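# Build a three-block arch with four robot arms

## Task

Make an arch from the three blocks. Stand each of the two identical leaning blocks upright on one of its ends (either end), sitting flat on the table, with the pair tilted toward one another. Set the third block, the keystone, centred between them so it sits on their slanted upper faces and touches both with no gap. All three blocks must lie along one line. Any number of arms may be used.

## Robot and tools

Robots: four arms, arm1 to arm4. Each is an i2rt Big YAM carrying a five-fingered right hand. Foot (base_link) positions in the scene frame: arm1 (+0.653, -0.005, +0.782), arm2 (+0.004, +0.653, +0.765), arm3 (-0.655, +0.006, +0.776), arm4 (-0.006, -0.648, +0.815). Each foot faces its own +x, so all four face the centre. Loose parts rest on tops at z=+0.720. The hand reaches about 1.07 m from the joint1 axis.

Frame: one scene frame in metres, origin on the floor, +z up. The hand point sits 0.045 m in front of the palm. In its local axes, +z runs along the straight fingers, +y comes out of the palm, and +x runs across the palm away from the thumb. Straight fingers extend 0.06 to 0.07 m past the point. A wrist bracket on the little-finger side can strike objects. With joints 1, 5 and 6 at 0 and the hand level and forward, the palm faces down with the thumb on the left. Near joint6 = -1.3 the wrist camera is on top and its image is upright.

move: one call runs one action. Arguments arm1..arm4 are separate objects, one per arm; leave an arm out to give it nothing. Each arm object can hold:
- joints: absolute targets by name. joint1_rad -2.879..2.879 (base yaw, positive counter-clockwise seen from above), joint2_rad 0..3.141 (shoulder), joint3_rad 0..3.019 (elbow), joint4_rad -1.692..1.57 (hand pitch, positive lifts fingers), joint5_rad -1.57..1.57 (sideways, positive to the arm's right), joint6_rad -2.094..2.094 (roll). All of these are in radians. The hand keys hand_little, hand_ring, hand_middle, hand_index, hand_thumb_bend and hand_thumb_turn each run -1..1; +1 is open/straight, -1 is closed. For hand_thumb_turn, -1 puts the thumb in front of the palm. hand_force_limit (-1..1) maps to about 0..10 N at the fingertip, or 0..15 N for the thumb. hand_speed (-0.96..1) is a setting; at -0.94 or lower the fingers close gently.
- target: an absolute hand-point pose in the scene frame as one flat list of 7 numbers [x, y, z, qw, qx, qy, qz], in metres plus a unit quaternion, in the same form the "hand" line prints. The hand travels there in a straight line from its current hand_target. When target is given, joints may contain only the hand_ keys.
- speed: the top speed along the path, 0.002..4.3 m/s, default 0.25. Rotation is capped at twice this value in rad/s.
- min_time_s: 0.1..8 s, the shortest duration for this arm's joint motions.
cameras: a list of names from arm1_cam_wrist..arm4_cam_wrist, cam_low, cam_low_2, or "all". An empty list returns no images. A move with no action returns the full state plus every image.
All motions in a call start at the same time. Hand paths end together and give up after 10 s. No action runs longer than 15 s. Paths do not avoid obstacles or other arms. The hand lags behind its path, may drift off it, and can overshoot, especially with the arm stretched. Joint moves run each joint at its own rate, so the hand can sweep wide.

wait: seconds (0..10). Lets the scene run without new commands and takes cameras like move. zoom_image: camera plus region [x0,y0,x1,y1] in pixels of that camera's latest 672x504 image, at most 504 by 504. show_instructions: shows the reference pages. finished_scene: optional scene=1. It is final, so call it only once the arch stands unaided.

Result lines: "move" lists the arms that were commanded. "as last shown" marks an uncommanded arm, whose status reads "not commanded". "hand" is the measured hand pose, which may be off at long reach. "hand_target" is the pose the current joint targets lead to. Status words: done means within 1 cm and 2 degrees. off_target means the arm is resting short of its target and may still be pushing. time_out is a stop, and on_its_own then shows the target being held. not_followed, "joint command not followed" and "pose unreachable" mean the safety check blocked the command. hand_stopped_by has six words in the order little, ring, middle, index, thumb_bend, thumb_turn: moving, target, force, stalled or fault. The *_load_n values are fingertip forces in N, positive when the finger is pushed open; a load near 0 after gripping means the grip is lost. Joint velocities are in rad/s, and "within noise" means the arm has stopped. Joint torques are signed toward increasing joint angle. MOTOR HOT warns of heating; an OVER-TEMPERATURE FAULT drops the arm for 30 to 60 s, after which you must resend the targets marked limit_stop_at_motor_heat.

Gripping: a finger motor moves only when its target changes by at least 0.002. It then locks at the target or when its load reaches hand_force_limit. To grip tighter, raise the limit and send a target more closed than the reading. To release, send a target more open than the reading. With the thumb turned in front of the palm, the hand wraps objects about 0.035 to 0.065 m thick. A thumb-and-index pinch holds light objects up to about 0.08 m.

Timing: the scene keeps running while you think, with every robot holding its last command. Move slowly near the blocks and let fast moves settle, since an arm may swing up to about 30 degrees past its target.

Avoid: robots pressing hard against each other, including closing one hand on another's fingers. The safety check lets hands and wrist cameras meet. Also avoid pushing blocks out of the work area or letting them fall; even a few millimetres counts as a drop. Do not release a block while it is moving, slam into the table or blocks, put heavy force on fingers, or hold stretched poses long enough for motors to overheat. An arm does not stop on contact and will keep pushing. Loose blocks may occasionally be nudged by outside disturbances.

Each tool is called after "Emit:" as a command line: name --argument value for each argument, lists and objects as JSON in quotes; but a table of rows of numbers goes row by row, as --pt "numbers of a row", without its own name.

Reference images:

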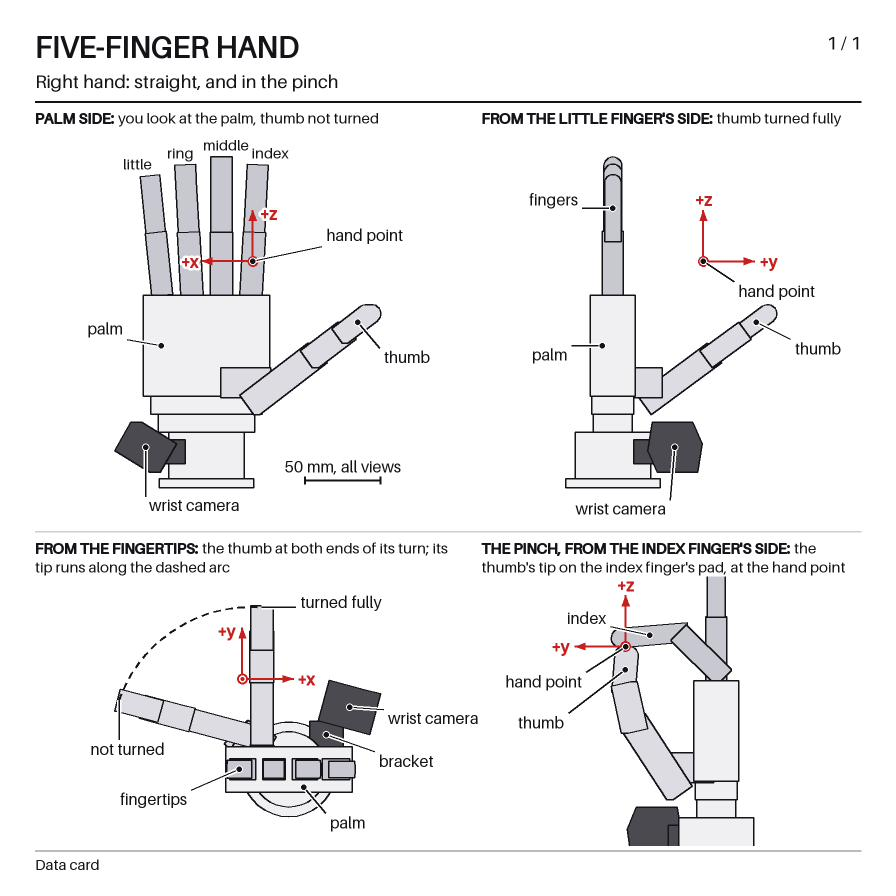

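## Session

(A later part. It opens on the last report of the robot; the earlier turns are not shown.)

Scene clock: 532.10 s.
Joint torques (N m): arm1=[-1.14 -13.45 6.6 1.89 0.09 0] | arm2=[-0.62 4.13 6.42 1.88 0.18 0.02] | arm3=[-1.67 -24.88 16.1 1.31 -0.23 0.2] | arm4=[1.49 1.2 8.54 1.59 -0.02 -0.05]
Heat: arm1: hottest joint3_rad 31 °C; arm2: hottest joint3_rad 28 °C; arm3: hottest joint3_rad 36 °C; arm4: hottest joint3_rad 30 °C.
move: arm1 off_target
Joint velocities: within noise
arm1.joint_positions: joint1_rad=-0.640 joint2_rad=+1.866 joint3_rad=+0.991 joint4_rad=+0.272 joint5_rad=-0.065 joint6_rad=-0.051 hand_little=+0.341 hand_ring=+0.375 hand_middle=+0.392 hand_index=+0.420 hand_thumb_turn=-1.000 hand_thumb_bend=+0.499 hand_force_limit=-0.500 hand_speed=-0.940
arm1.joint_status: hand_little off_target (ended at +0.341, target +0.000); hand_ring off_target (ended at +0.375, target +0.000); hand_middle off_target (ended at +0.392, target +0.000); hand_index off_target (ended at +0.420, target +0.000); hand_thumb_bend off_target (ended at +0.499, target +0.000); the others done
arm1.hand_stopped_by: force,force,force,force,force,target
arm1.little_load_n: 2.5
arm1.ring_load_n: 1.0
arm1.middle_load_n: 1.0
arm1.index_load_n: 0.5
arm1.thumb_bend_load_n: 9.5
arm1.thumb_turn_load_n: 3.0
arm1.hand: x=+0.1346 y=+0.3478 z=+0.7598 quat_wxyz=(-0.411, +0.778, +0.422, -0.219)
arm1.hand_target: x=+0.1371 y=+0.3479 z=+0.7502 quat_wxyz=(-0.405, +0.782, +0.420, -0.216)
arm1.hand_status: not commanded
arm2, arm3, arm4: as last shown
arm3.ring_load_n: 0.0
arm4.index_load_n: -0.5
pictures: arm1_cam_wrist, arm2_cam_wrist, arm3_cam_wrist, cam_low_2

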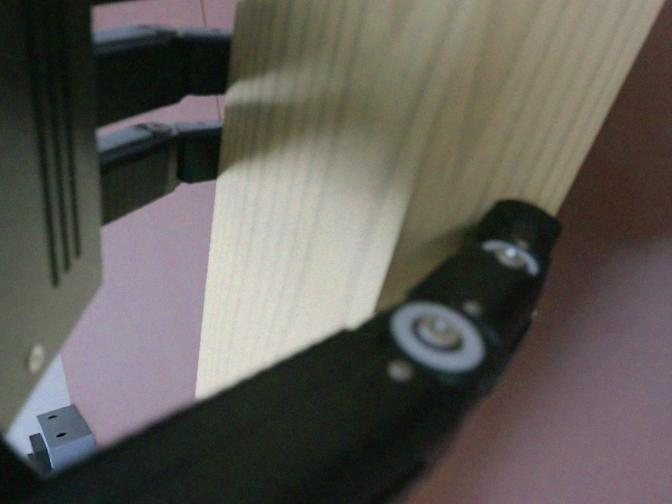

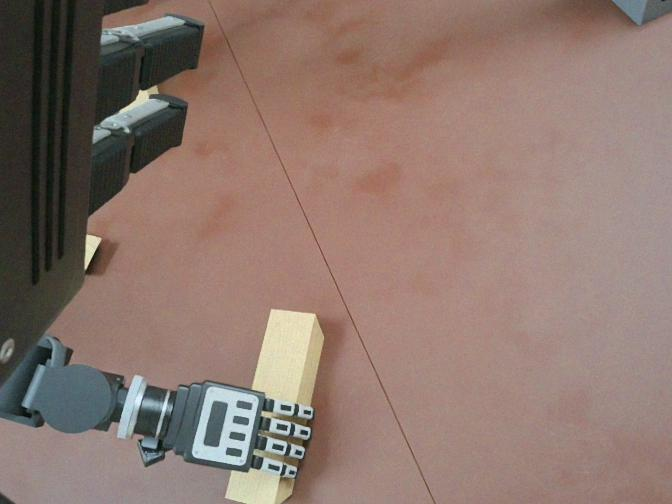

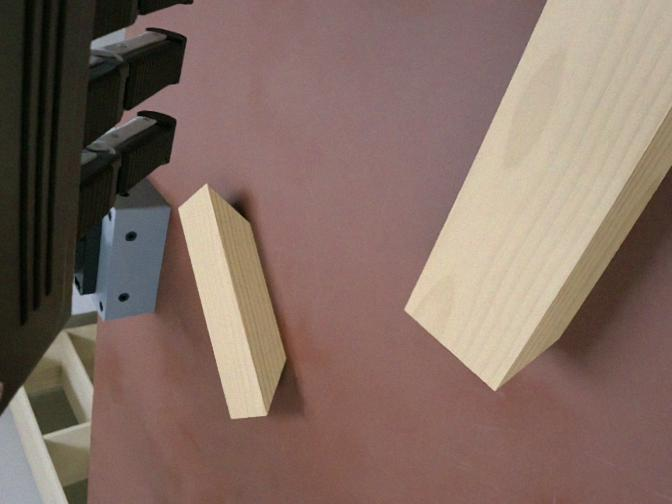

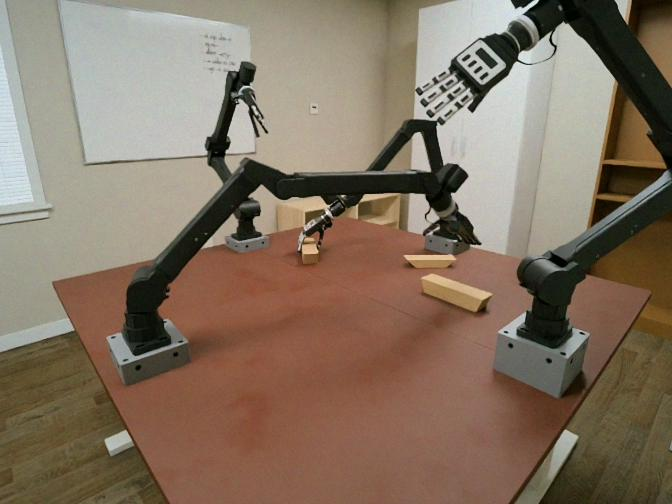

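Emit:
move --arm1 '{"joints": {"hand_little": -0.1, "hand_ring": -0.1, "hand_middle": -0.1, "hand_index": -0.1, "hand_force_limit": -0.35}}'

Emit:
move --arm1 '{"target": [0.137, 0.348, 0.85, 0.405, -0.782, -0.420, 0.216], "speed": 0.08}' --cameras '["arm1_cam_wrist", "arm2_cam_wrist", "cam_low", "cam_low_2"]'

Emit:
zoom_image --camera "cam_low" --region '[370, 180, 500, 280]'

Emit:
zoom_image --camera "cam_low_2" --region '[260, 180, 360, 280]'

Scene clock: 541.10 s.
Joint torques (N m): arm1=[-1.26 -13.8 6.54 1.63 0.09 -0.01] | arm2=[-0.91 4.01 6.48 1.94 0.19 0.02] | arm3=[-2.37 -24.41 16.46 1.24 -0.21 0.15] | arm4=[1.38 1.32 8.61 1.68 -0.04 -0.04]
Heat: arm1: hottest joint3_rad 31 °C; arm2: hottest joint3_rad 28 °C; arm3: hottest joint3_rad 36 °C; arm4: hottest joint3_rad 31 °C.
move: arm1 off_target
Joint velocities: within noise
arm1.joint_positions: joint1_rad=-0.640 joint2_rad=+1.866 joint3_rad=+0.991 joint4_rad=+0.277 joint5_rad=-0.065 joint6_rad=-0.051 hand_little=+0.296 hand_ring=+0.292 hand_middle=+0.314 hand_index=+0.336 hand_thumb_turn=-1.000 hand_thumb_bend=+0.500 hand_force_limit=-0.350 hand_speed=-0.940
arm1.joint_status: hand_little off_target (ended at +0.296, target -0.100); hand_ring off_target (ended at +0.292, target -0.100); hand_middle off_target (ended at +0.314, target -0.100); hand_index off_target (ended at +0.336, target -0.100); the others done
arm1.hand_stopped_by: force,force,force,force,force,target
arm1.little_load_n: 0.5
arm1.ring_load_n: 4.0
arm1.middle_load_n: 3.5
arm1.index_load_n: 3.5
arm1.thumb_bend_load_n: 16.5
arm1.thumb_turn_load_n: 3.0
arm1.hand: x=+0.1337 y=+0.3485 z=+0.7608 quat_wxyz=(-0.413, +0.777, +0.422, -0.220)
arm1.hand_target: x=+0.1371 y=+0.3479 z=+0.7502 quat_wxyz=(-0.405, +0.782, +0.420, -0.216)
arm1.hand_status: not commanded
arm2, arm3, arm4: as last shown
arm4.index_load_n: 0.0
pictures: none

Scene clock: 542.90 s.
Joint torques (N m): arm1=[-1.26 -16.32 11.62 1.8 -0.05 0] | arm2=[-0.91 4.07 6.46 1.94 0.18 0.03] | arm3=[-1.79 -24.94 16.16 1.43 -0.29 0.19] | arm4=[1.38 1.26 8.61 1.62 -0.03 -0.04]
Heat: arm1: hottest joint3_rad 31 °C; arm2: hottest joint3_rad 28 °C; arm3: hottest joint3_rad 36 °C; arm4: hottest joint3_rad 31 °C.
move: arm1 off_target
Joint velocities: within noise
arm1.joint_positions: joint1_rad=-0.640 joint2_rad=+1.713 joint3_rad=+0.991 joint4_rad=+0.012 joint5_rad=-0.062 joint6_rad=-0.051 hand_little=+0.296 hand_ring=+0.292 hand_middle=+0.314 hand_index=+0.336 hand_thumb_turn=-1.000 hand_thumb_bend=+0.501 hand_force_limit=-0.350 hand_speed=-0.940
arm1.joint_status: not commanded
arm1.hand_stopped_by: force,force,force,force,force,target
arm1.little_load_n: 0.5
arm1.ring_load_n: 3.5
arm1.middle_load_n: 2.5
arm1.index_load_n: 2.0
arm1.thumb_bend_load_n: 17.0
arm1.thumb_turn_load_n: 3.0
arm1.hand: x=+0.1624 y=+0.3268 z=+0.8048 quat_wxyz=(-0.368, +0.800, +0.431, -0.199)
arm1.hand_target: x=+0.1393 y=+0.3462 z=+0.8511 quat_wxyz=(-0.405, +0.782, +0.420, -0.216)
arm1.hand_status: off_target (0.056 m and 5.3 deg from the pose sent, 0.089 m and 1.2 deg at the start)
arm2.joint_positions: joint1_rad=-0.035 joint2_rad=+0.598 joint3_rad=+1.402 joint4_rad=-1.432 joint5_rad=+0.144 joint6_rad=-0.899 hand_little=+1.000 hand_ring=+1.000 hand_middle=+1.000 hand_index=+1.000 hand_thumb_turn=+1.000 hand_thumb_bend=+1.000 hand_force_limit=+0.000 hand_speed=-0.800
arm2.joint_status: not commanded
arm2.hand_stopped_by: target,target,target,target,target,target
arm2.little_load_n: 0.0
arm2.ring_load_n: 0.0
arm2.middle_load_n: 0.0
arm2.index_load_n: 0.0
arm2.thumb_bend_load_n: 0.0
arm2.thumb_turn_load_n: 0.0
arm2.hand: x=-0.0600 y=+0.4722 z=+1.2376 quat_wxyz=(+0.270, +0.333, -0.823, +0.374)
arm2.hand_target: x=-0.0599 y=+0.4721 z=+1.2467 quat_wxyz=(+0.274, +0.330, -0.818, +0.383)
arm2.hand_status: not commanded
arm3, arm4: as last shown

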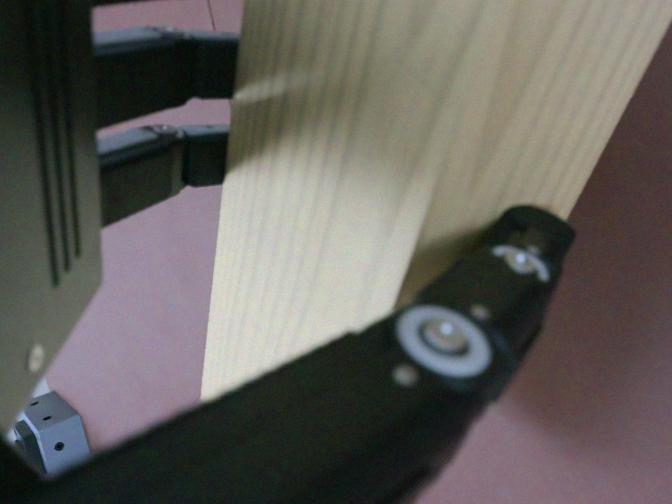

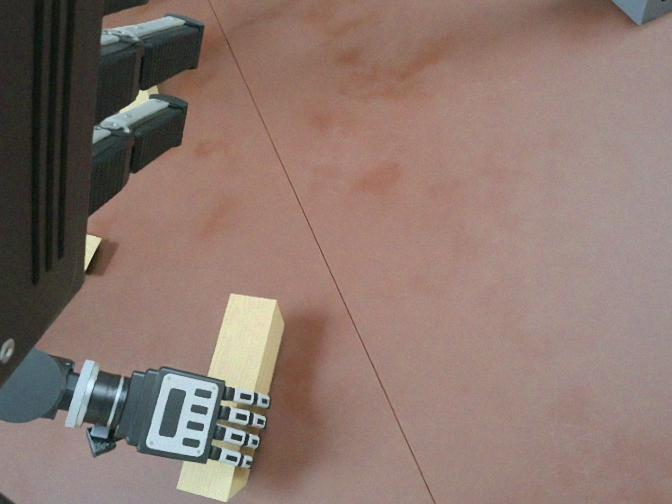

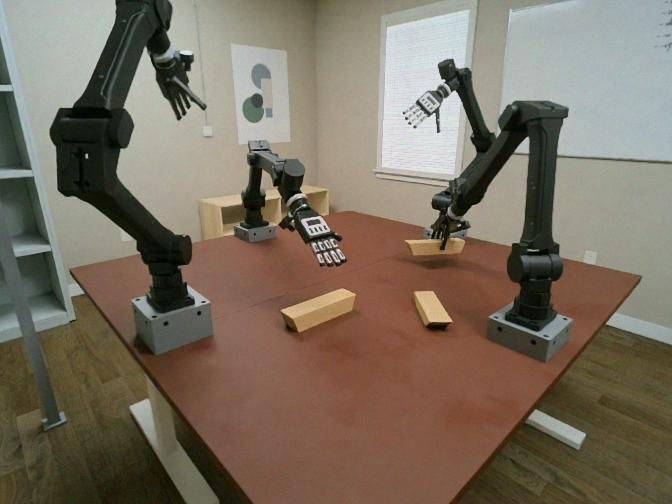

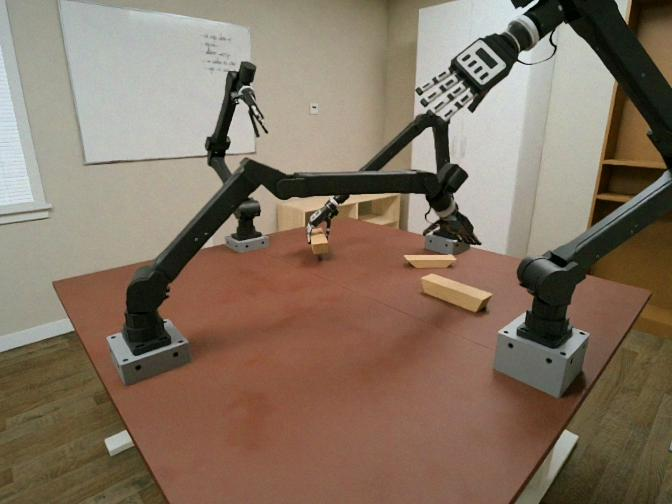

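Scaled by 3.877 from the camera's image (finer frame: 960x720).

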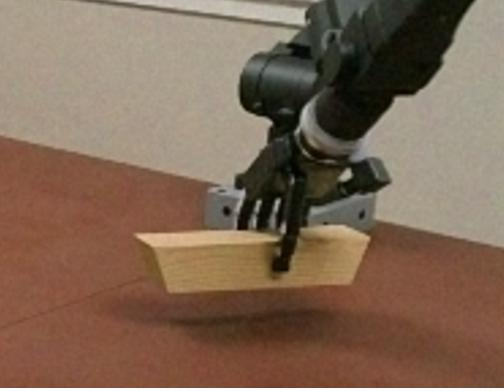

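Scaled by 5.040 from the camera's image (finer frame: 960x720).

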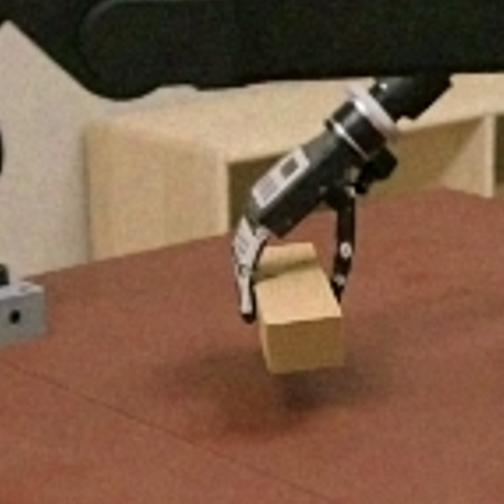

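Emit:
zoom_image --camera "cam_low" --region '[120, 260, 240, 360]'

Emit:
zoom_image --camera "cam_low" --region '[470, 270, 590, 370]'

Emit:
zoom_image --camera "cam_low" --region '[220, 205, 290, 255]'

Emit:
zoom_image --camera "cam_low" --region '[410, 205, 480, 255]'

Emit:
zoom_image --camera "cam_low_2" --region '[90, 300, 210, 400]'

Emit:
zoom_image --camera "cam_low_2" --region '[480, 300, 600, 400]'

Emit:
zoom_image --camera "cam_low_2" --region '[210, 215, 280, 265]'

Emit:
zoom_image --camera "cam_low_2" --region '[410, 215, 480, 265]'

Scaled by 4.200 from the camera's image (finer frame: 960x720).

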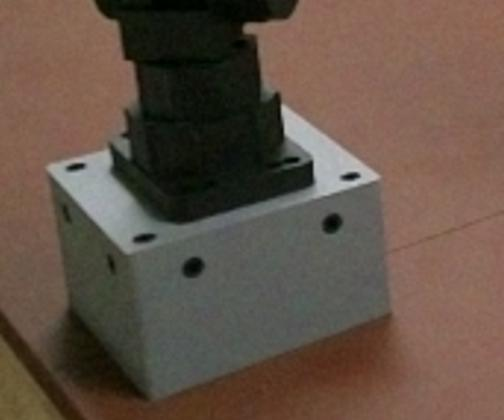

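Scaled by 4.200 from the camera's image (finer frame: 960x720).

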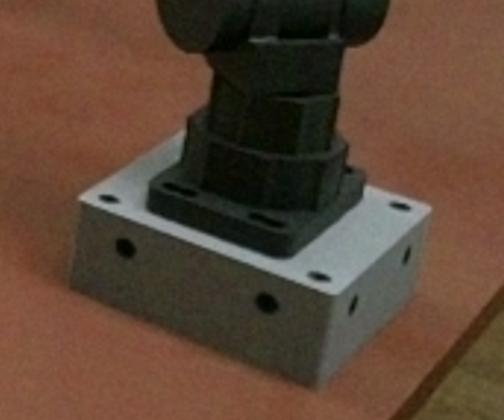

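Scaled by 7.200 from the camera's image (finer frame: 960x720).

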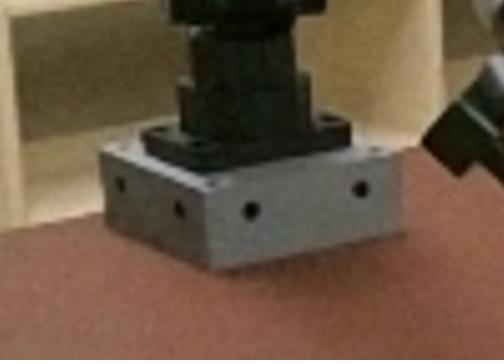

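Scaled by 7.200 from the camera's image (finer frame: 960x720).

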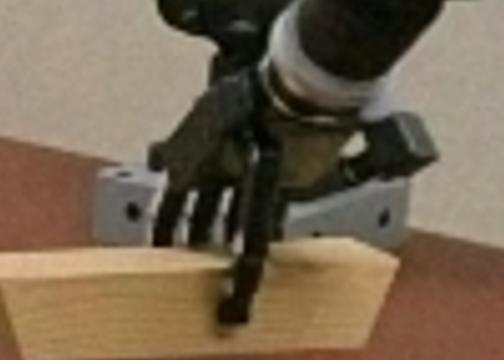

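Scaled by 4.200 from the camera's image (finer frame: 960x720).

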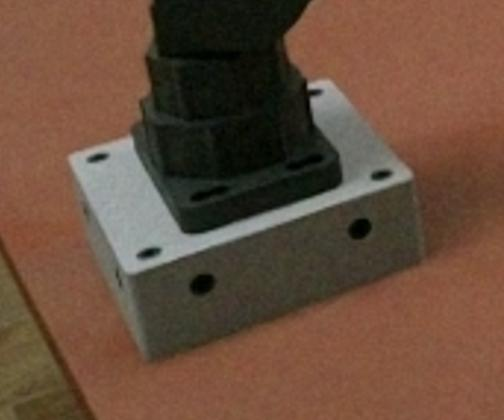

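Scaled by 4.200 from the camera's image (finer frame: 960x720).

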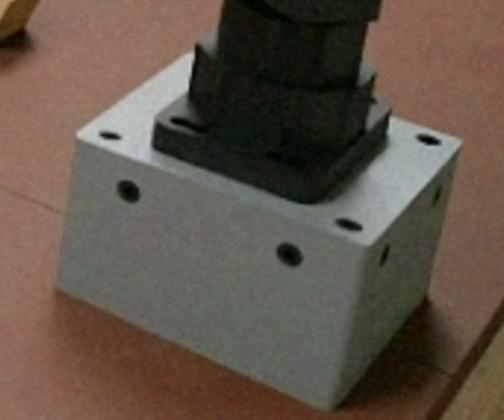

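Scaled by 7.200 from the camera's image (finer frame: 960x720).

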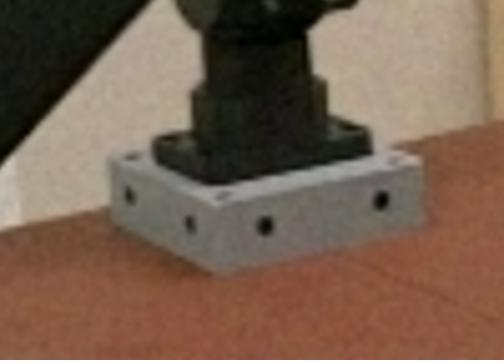

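Scaled by 7.200 from the camera's image (finer frame: 960x720).

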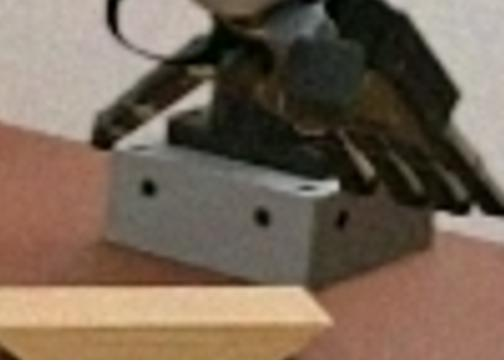

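Emit:
zoom_image --camera "cam_low" --region '[270, 180, 370, 280]'

Emit:
zoom_image --camera "cam_low_2" --region '[400, 180, 500, 320]'

Scaled by 5.040 from the camera's image (finer frame: 960x720).

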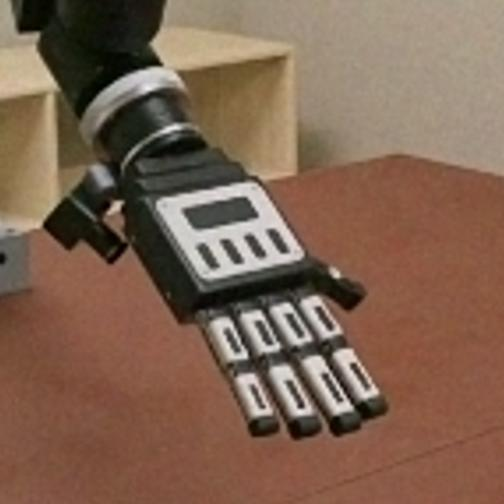

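Scaled by 3.600 from the camera's image (finer frame: 960x720).

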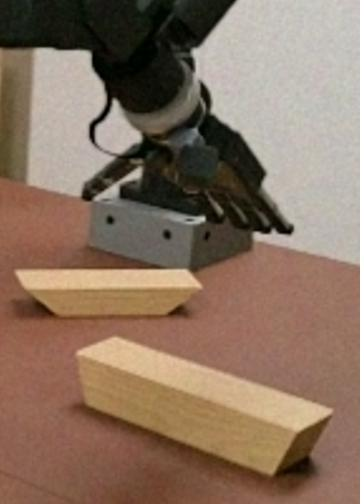

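Emit:
move --arm3 '{"target": [0.180, -0.292, 0.825, 0.312, -0.608, 0.646, -0.334], "speed": 0.12, "joints": {"hand_thumb_turn": -1, "hand_speed": -0.5}}' --cameras '["arm3_cam_wrist", "cam_low", "cam_low_2"]'

Emit:
zoom_image --camera "cam_low" --region '[260, 230, 380, 350]'

Emit:
zoom_image --camera "cam_low_2" --region '[400, 220, 510, 320]'

Scene clock: 648.43 s.
Joint torques (N m): arm1=[-0.67 -16.73 11.41 1.74 0 0.05] | arm2=[-0.91 4.13 6.48 1.89 0.19 0.02] | arm3=[-2.14 -25.52 10.48 2.66 -0.32 0.11] | arm4=[1.55 1.38 8.64 1.58 -0.04 -0.05]
Heat: arm1: hottest joint3_rad 37 °C; arm2: hottest joint3_rad 28 °C; arm3: hottest joint3_rad 37 °C; arm4: hottest joint3_rad 31 °C.
move: arm3 off_target
Joint velocities: within noise
arm1, arm2: as last shown
arm1.middle_load_n: 2.0
arm1.index_load_n: 2.5
arm1.thumb_turn_load_n: 2.5
arm3.joint_positions: joint1_rad=-0.361 joint2_rad=+2.397 joint3_rad=+2.190 joint4_rad=-0.460 joint5_rad=-0.283 joint6_rad=-0.235 hand_little=+1.000 hand_ring=+1.000 hand_middle=+1.000 hand_index=+1.000 hand_thumb_turn=-1.000 hand_thumb_bend=+1.000 hand_force_limit=+0.000 hand_speed=-0.500
arm3.joint_status: all done
arm3.hand_stopped_by: target,target,target,target,target,target
arm3.little_load_n: 0.0
arm3.ring_load_n: -0.5
arm3.middle_load_n: 0.0
arm3.index_load_n: -0.5
arm3.thumb_bend_load_n: 0.0
arm3.thumb_turn_load_n: 0.0
arm3.hand: x=+0.1805 y=-0.2793 z=+0.8261 quat_wxyz=(-0.309, +0.620, -0.642, +0.329)
arm3.hand_target: x=+0.1797 y=-0.2920 z=+0.8252 quat_wxyz=(-0.313, +0.609, -0.647, +0.335)
arm3.hand_status: off_target (0.013 m and 1.5 deg from the pose sent, 0.085 m and 3.7 deg at the start)
arm4.joint_positions: joint1_rad=+0.885 joint2_rad=+0.644 joint3_rad=+1.396 joint4_rad=-1.392 joint5_rad=-0.024 joint6_rad=-1.074 hand_little=+1.000 hand_ring=+1.000 hand_middle=+1.000 hand_index=+1.000 hand_thumb_turn=-1.000 hand_thumb_bend=+1.000 hand_force_limit=+0.000 hand_speed=-0.500
arm4.joint_status: not commanded
arm4.hand_stopped_by: target,target,target,target,target,target
arm4.little_load_n: 0.0
arm4.ring_load_n: 0.0
arm4.middle_load_n: 0.0
arm4.index_load_n: 0.0
arm4.thumb_bend_load_n: 0.0
arm4.thumb_turn_load_n: 0.0
arm4.hand: x=-0.1486 y=-0.4744 z=+1.2825 quat_wxyz=(-0.448, +0.501, +0.740, +0.027)
arm4.hand_target: x=-0.1510 y=-0.4767 z=+1.2933 quat_wxyz=(-0.460, +0.492, +0.739, +0.025)
arm4.hand_status: not commanded

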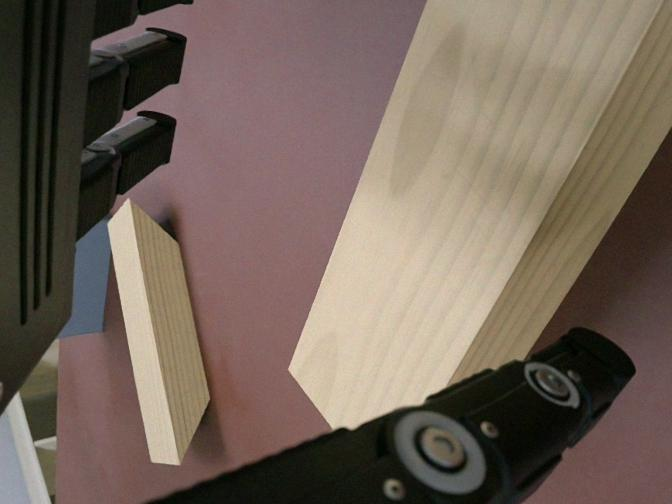

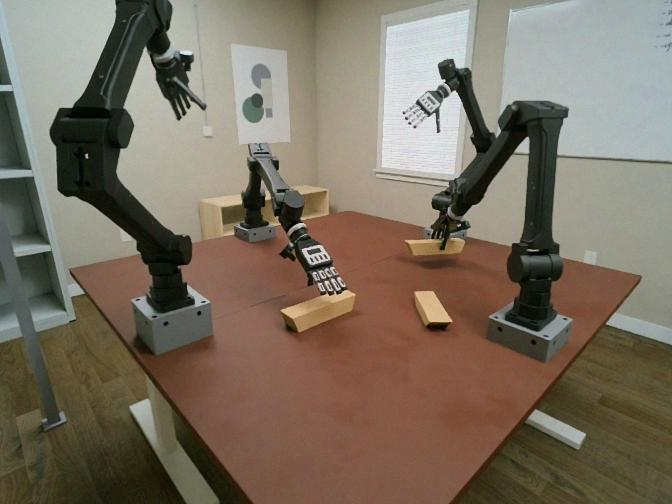

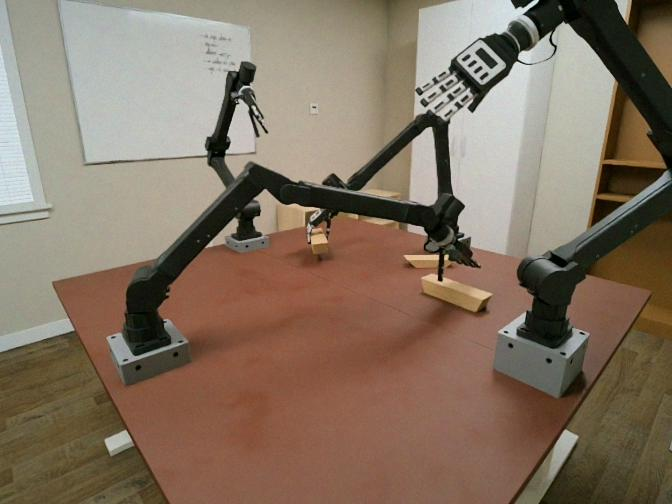

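Scaled by 4.200 from the camera's image (finer frame: 960x720).

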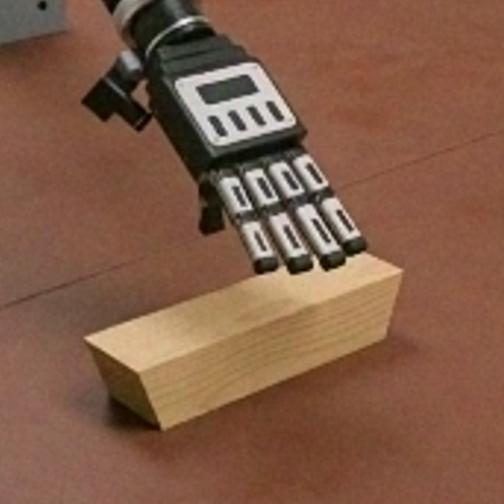

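Scaled by 4.582 from the camera's image (finer frame: 960x720).

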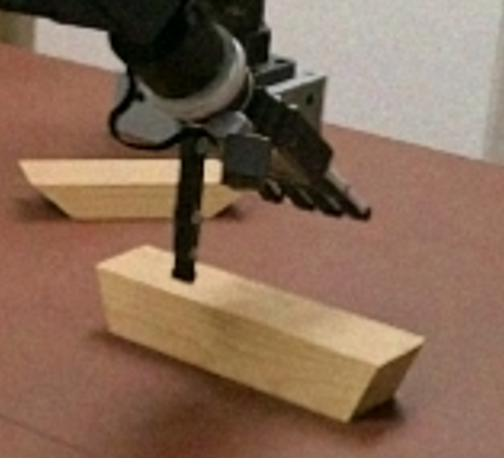

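Emit:
move --arm3 '{"target": [0.176, -0.301, 0.762, 0.312, -0.608, 0.646, -0.334], "speed": 0.08}' --cameras '["arm3_cam_wrist", "cam_low", "cam_low_2"]'

Emit:
zoom_image --camera "cam_low" --region '[260, 230, 380, 350]'

Emit:
zoom_image --camera "cam_low_2" --region '[400, 220, 510, 320]'

Scene clock: 658.20 s.
Joint torques (N m): arm1=[-0.79 -16.56 11.47 1.8 0.01 0] | arm2=[-0.62 3.96 6.43 1.95 0.18 0.03] | arm3=[-2.02 -26.64 10.22 2.4 -0.33 0.04] | arm4=[1.26 1.26 8.58 1.57 -0.03 -0.06]
Heat: arm1: hottest joint3_rad 37 °C; arm2: hottest joint3_rad 28 °C; arm3: hottest joint3_rad 37 °C; arm4: hottest joint3_rad 31 °C.
move: arm3 off_target
Joint velocities: within noise
arm1, arm2, arm4: as last shown
arm1.middle_load_n: 2.5
arm1.index_load_n: 2.0
arm3.joint_positions: joint1_rad=-0.375 joint2_rad=+2.457 joint3_rad=+2.135 joint4_rad=-0.347 joint5_rad=-0.294 joint6_rad=-0.235 hand_little=+1.000 hand_ring=+1.000 hand_middle=+1.000 hand_index=+1.000 hand_thumb_turn=-1.000 hand_thumb_bend=+1.000 hand_force_limit=+0.000 hand_speed=-0.500
arm3.joint_status: not commanded
arm3.hand_stopped_by: target,target,target,target,target,target
arm3.little_load_n: 0.0
arm3.ring_load_n: 0.0
arm3.middle_load_n: 0.0
arm3.index_load_n: 0.0
arm3.thumb_bend_load_n: 0.0
arm3.thumb_turn_load_n: 0.0
arm3.hand: x=+0.1766 y=-0.2893 z=+0.7635 quat_wxyz=(-0.310, +0.617, -0.645, +0.328)
arm3.hand_target: x=+0.1757 y=-0.3009 z=+0.7618 quat_wxyz=(-0.313, +0.609, -0.647, +0.334)
arm3.hand_status: off_target (0.012 m and 1.2 deg from the pose sent, 0.068 m and 1.6 deg at the start)

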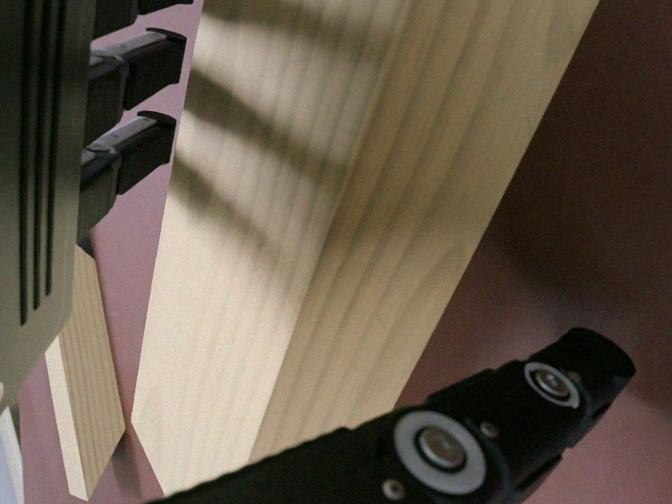

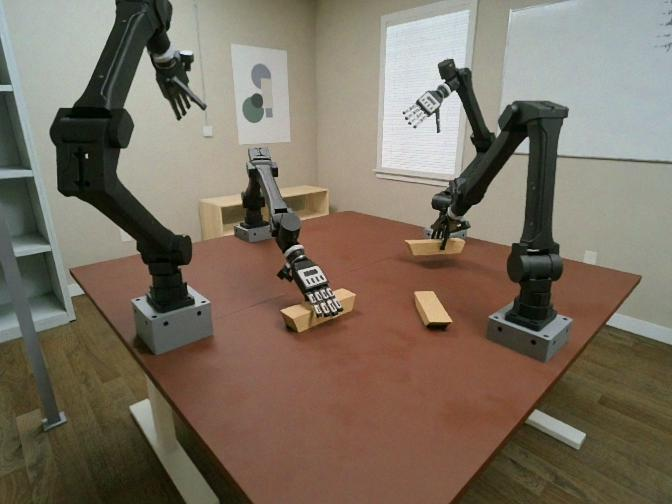

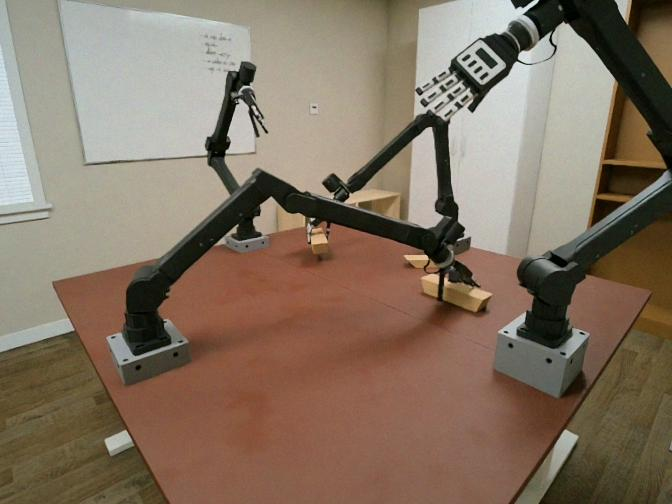

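Scaled by 4.200 from the camera's image (finer frame: 960x720).

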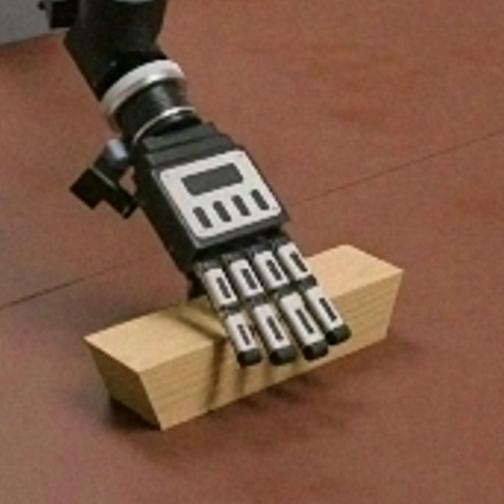

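Scaled by 4.582 from the camera's image (finer frame: 960x720).

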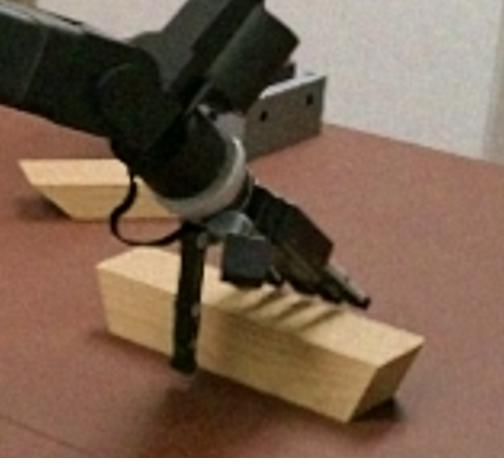

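Emit:
move --arm3 '{"joints": {"hand_little": 0.6, "hand_ring": 0.6, "hand_middle": 0.6, "hand_index": 0.6, "hand_thumb_bend": 0.65, "hand_speed": -0.6}}'

Emit:
move --arm3 '{"joints": {"hand_little": 0.0, "hand_ring": 0.0, "hand_middle": 0.0, "hand_index": 0.0, "hand_thumb_bend": 0.0, "hand_speed": -0.94, "hand_force_limit": -0.5}}' --cameras '["arm3_cam_wrist", "cam_low", "cam_low_2"]'

Emit:
zoom_image --camera "cam_low" --region '[260, 230, 380, 350]'

Emit:
zoom_image --camera "cam_low_2" --region '[400, 220, 510, 320]'

Scene clock: 666.90 s.
Joint torques (N m): arm1=[-0.15 -16.56 11.55 1.69 -0.01 0.03] | arm2=[-0.79 4.13 6.54 1.89 0.18 0.03] | arm3=[-1.79 -25.64 10.14 2.61 -0.32 0.04] | arm4=[1.26 1.26 8.64 1.66 -0.04 -0.05]
Heat: arm1: hottest joint3_rad 37 °C; arm2: hottest joint3_rad 28 °C; arm3: hottest joint3_rad 36 °C; arm4: hottest joint3_rad 31 °C.
move: arm3 done
Joint velocities: within noise
arm1, arm2, arm4: as last shown
arm1.middle_load_n: 2.0
arm1.index_load_n: 2.5
arm3.joint_positions: joint1_rad=-0.375 joint2_rad=+2.457 joint3_rad=+2.135 joint4_rad=-0.343 joint5_rad=-0.294 joint6_rad=-0.235 hand_little=+0.600 hand_ring=+0.600 hand_middle=+0.600 hand_index=+0.600 hand_thumb_turn=-1.000 hand_thumb_bend=+0.650 hand_force_limit=+0.000 hand_speed=-0.600
arm3.joint_status: all done
arm3.hand_stopped_by: target,target,target,target,target,target
arm3.little_load_n: 0.0
arm3.ring_load_n: 0.0
arm3.middle_load_n: 0.0
arm3.index_load_n: 0.0
arm3.thumb_bend_load_n: 0.0
arm3.thumb_turn_load_n: 0.0
arm3.hand: x=+0.1773 y=-0.2895 z=+0.7642 quat_wxyz=(-0.311, +0.616, -0.644, +0.330)
arm3.hand_target: x=+0.1756 y=-0.3009 z=+0.7618 quat_wxyz=(-0.312, +0.609, -0.647, +0.334)
arm3.hand_status: not commanded
arm4.little_load_n: -0.5
arm4.ring_load_n: -0.5
pictures: none

Scene clock: 669.73 s.
Joint torques (N m): arm1=[-1.08 -16.85 11.63 1.72 0 0.06] | arm2=[-0.73 4.13 6.49 1.91 0.17 0.02] | arm3=[-1.44 -25.76 10.26 2.14 -0.22 0.01] | arm4=[1.32 1.26 8.59 1.66 -0.02 -0.03]
Heat: arm1: hottest joint3_rad 37 °C; arm2: hottest joint3_rad 28 °C; arm3: hottest joint3_rad 36 °C; arm4: hottest joint3_rad 31 °C.
move: arm3 off_target
Joint velocities: within noise
arm1, arm2, arm4: as last shown
arm1.middle_load_n: 2.5
arm3.joint_positions: joint1_rad=-0.375 joint2_rad=+2.457 joint3_rad=+2.135 joint4_rad=-0.338 joint5_rad=-0.295 joint6_rad=-0.235 hand_little=+0.347 hand_ring=+0.364 hand_middle=+0.364 hand_index=+0.381 hand_thumb_turn=-1.000 hand_thumb_bend=+0.550 hand_force_limit=-0.500 hand_speed=-0.940
arm3.joint_status: hand_little off_target (ended at +0.347, target +0.000); hand_ring off_target (ended at +0.364, target +0.000); hand_middle off_target (ended at +0.364, target +0.000); hand_index off_target (ended at +0.381, target +0.000); hand_thumb_bend off_target (ended at +0.550, target +0.000); the others done
arm3.hand_stopped_by: force,force,force,force,force,target
arm3.little_load_n: 3.0
arm3.ring_load_n: 1.0
arm3.middle_load_n: 2.0
arm3.index_load_n: 0.5
arm3.thumb_bend_load_n: 11.0
arm3.thumb_turn_load_n: 5.0
arm3.hand: x=+0.1784 y=-0.2898 z=+0.7651 quat_wxyz=(-0.312, +0.616, -0.643, +0.332)
arm3.hand_target: x=+0.1757 y=-0.3009 z=+0.7618 quat_wxyz=(-0.312, +0.609, -0.647, +0.334)
arm3.hand_status: not commanded
arm4.little_load_n: 0.0
arm4.ring_load_n: 0.0
arm4.thumb_turn_load_n: 0.5

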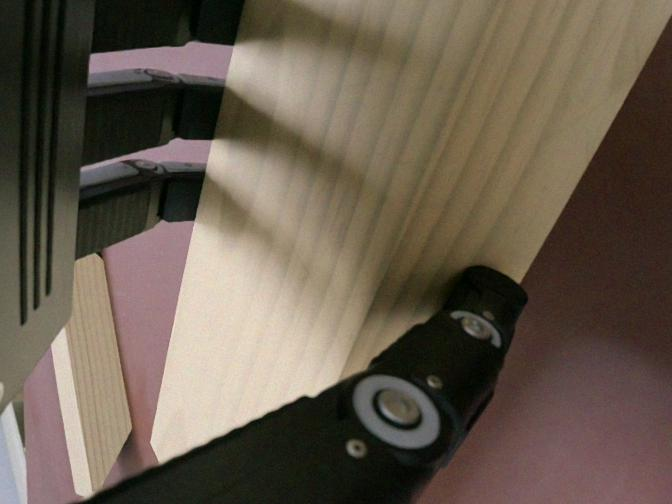

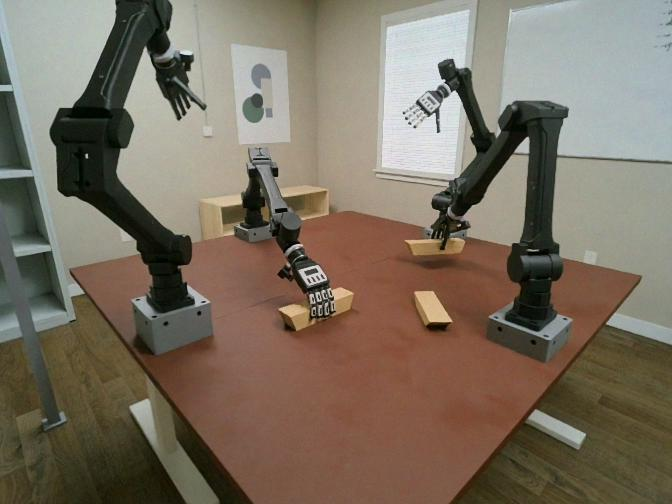

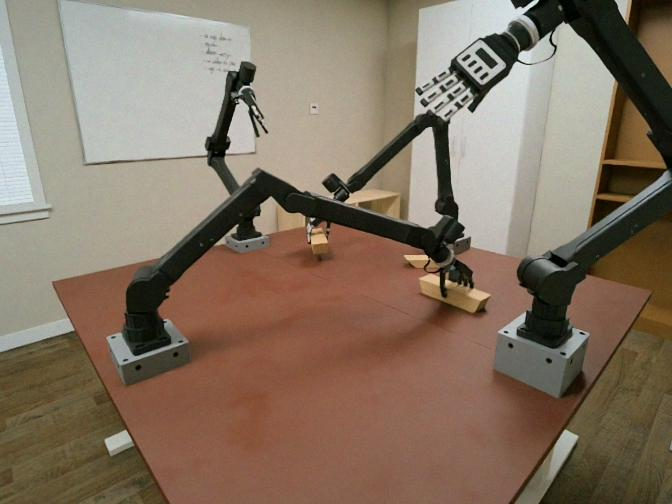

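Scaled by 4.200 from the camera's image (finer frame: 960x720).

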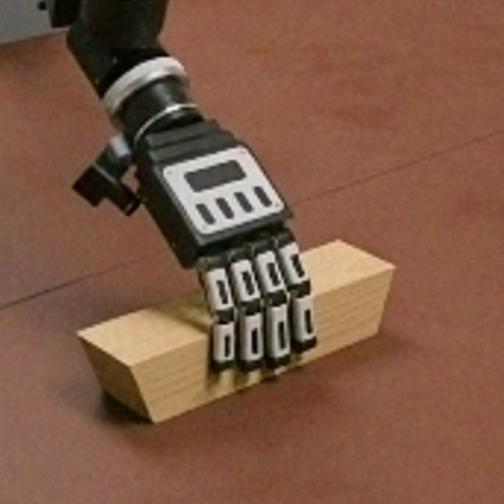

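Scaled by 4.582 from the camera's image (finer frame: 960x720).

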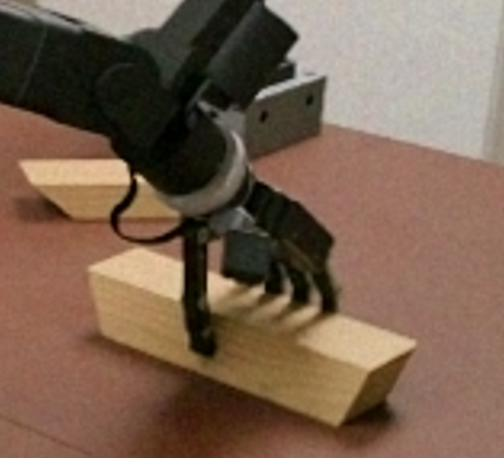

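Emit:
move --arm3 '{"joints": {"hand_little": -0.1, "hand_ring": -0.1, "hand_middle": -0.1, "hand_index": -0.1, "hand_force_limit": -0.35}}'

Emit:
move --arm3 '{"target": [0.172, -0.301, 0.90, 0.312, -0.608, 0.646, -0.334], "speed": 0.08}' --cameras '["arm3_cam_wrist", "cam_low", "cam_low_2"]'

Emit:
zoom_image --camera "cam_low" --region '[240, 200, 390, 350]'

Emit:
zoom_image --camera "cam_low_2" --region '[400, 200, 510, 320]'

Scene clock: 676.47 s.
Joint torques (N m): arm1=[-1.03 -16.15 11.44 1.87 0.01 0.03] | arm2=[-0.85 4.13 6.45 1.94 0.19 0.04] | arm3=[-2.32 -26.29 10.25 2.18 -0.25 0.05] | arm4=[1.49 1.49 8.62 1.63 -0.04 -0.05]
Heat: arm1: hottest joint3_rad 37 °C; arm2: hottest joint3_rad 28 °C; arm3: hottest joint3_rad 36 °C; arm4: hottest joint3_rad 31 °C.
move: arm3 off_target
Joint velocities: within noise
arm1, arm2, arm4: as last shown
arm1.index_load_n: 2.0
arm3.joint_positions: joint1_rad=-0.375 joint2_rad=+2.457 joint3_rad=+2.135 joint4_rad=-0.336 joint5_rad=-0.295 joint6_rad=-0.235 hand_little=+0.332 hand_ring=+0.337 hand_middle=+0.343 hand_index=+0.349 hand_thumb_turn=-1.000 hand_thumb_bend=+0.552 hand_force_limit=-0.350 hand_speed=-0.940
arm3.joint_status: hand_little off_target (ended at +0.332, target -0.100); hand_ring off_target (ended at +0.337, target -0.100); hand_middle off_target (ended at +0.343, target -0.100); hand_index off_target (ended at +0.349, target -0.100); the others done
arm3.hand_stopped_by: force,force,force,force,force,target
arm3.little_load_n: 1.0
arm3.ring_load_n: 3.0
arm3.middle_load_n: 1.5
arm3.index_load_n: 4.0
arm3.thumb_bend_load_n: 17.0
arm3.thumb_turn_load_n: 4.5
arm3.hand: x=+0.1787 y=-0.2899 z=+0.7654 quat_wxyz=(-0.313, +0.616, -0.642, +0.333)
arm3.hand_target: x=+0.1757 y=-0.3009 z=+0.7619 quat_wxyz=(-0.313, +0.609, -0.647, +0.335)
arm3.hand_status: not commanded
arm4.middle_load_n: -0.5
arm4.thumb_turn_load_n: 0.0
pictures: none

Scene clock: 678.97 s.
Joint torques (N m): arm1=[-1.26 -16.38 11.51 1.77 -0.02 0.03] | arm2=[-0.73 4.25 6.45 1.91 0.19 0.01] | arm3=[-2.26 -32.5 15.87 1.83 -0.25 0.1] | arm4=[1.61 1.14 8.62 1.62 -0.04 -0.06]
Heat: arm1: hottest joint3_rad 37 °C; arm2: hottest joint3_rad 28 °C; arm3: hottest joint3_rad 36 °C; arm4: hottest joint3_rad 31 °C.
move: arm3 off_target
Joint velocities: within noise
arm1, arm2, arm4: as last shown
arm1.thumb_bend_load_n: 16.5
arm3.joint_positions: joint1_rad=-0.375 joint2_rad=+2.384 joint3_rad=+2.135 joint4_rad=-0.547 joint5_rad=-0.295 joint6_rad=-0.235 hand_little=+0.331 hand_ring=+0.337 hand_middle=+0.343 hand_index=+0.349 hand_thumb_turn=-1.000 hand_thumb_bend=+0.552 hand_force_limit=-0.350 hand_speed=-0.940
arm3.joint_status: not commanded
arm3.hand_stopped_by: force,force,force,force,force,target
arm3.little_load_n: 0.5
arm3.ring_load_n: 2.0
arm3.middle_load_n: 1.0
arm3.index_load_n: 4.0
arm3.thumb_bend_load_n: 16.0
arm3.thumb_turn_load_n: 1.5
arm3.hand: x=+0.1451 y=-0.2750 z=+0.7961 quat_wxyz=(-0.289, +0.627, -0.669, +0.275)
arm3.hand_target: x=+0.1634 y=-0.2959 z=+0.8902 quat_wxyz=(-0.312, +0.609, -0.647, +0.335)
arm3.hand_status: off_target (0.110 m and 8.0 deg from the pose sent, 0.135 m and 1.0 deg at the start; pose on its path clipped on 35 of 75 steps)
arm4.middle_load_n: 0.0

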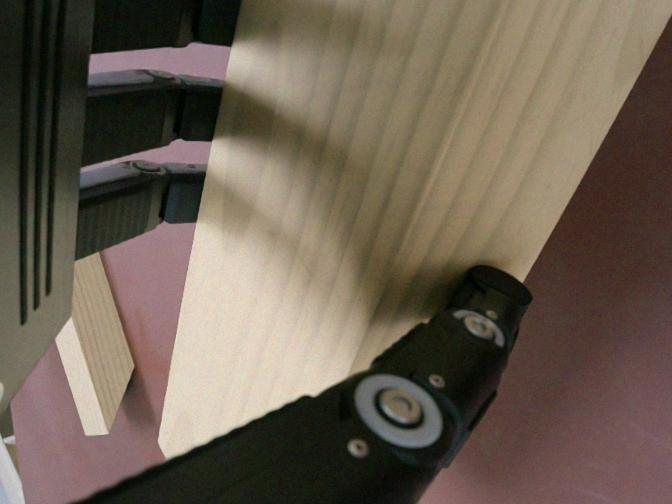

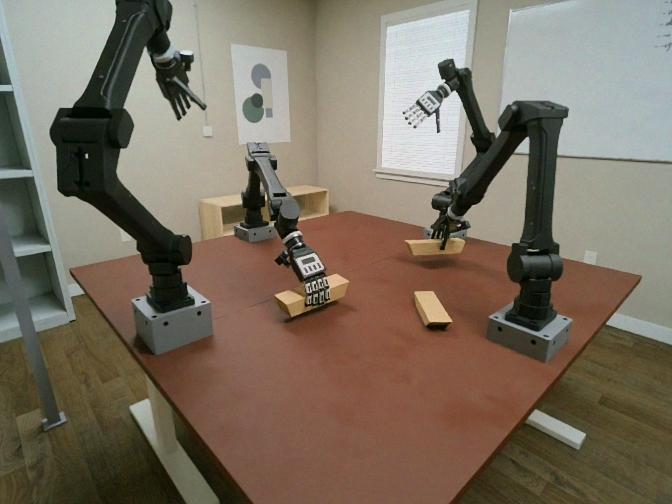

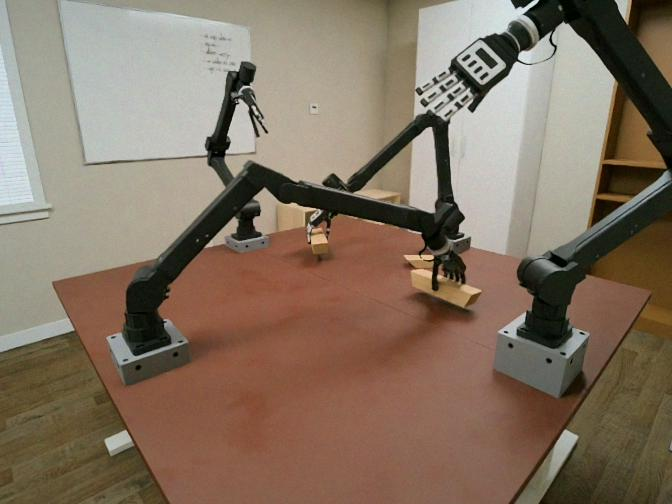

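Scaled by 3.360 from the camera's image (finer frame: 960x720).

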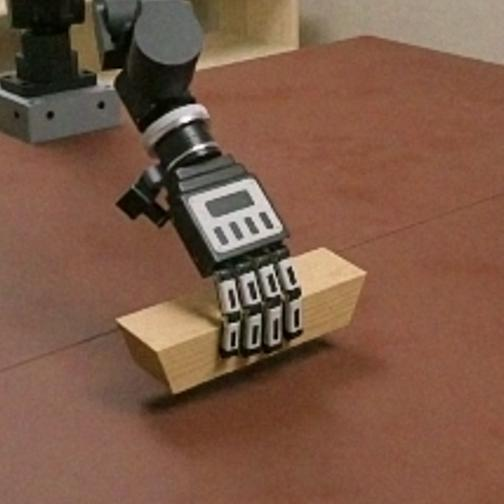

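Scaled by 4.200 from the camera's image (finer frame: 960x720).

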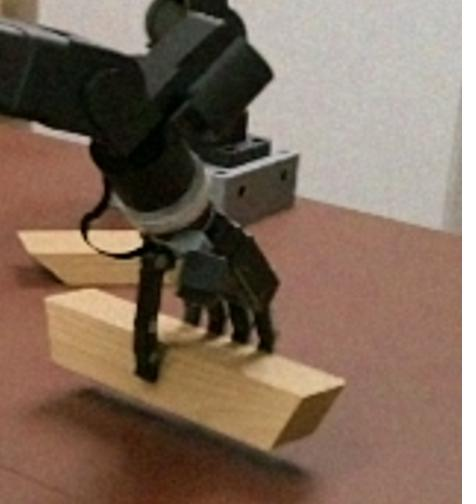

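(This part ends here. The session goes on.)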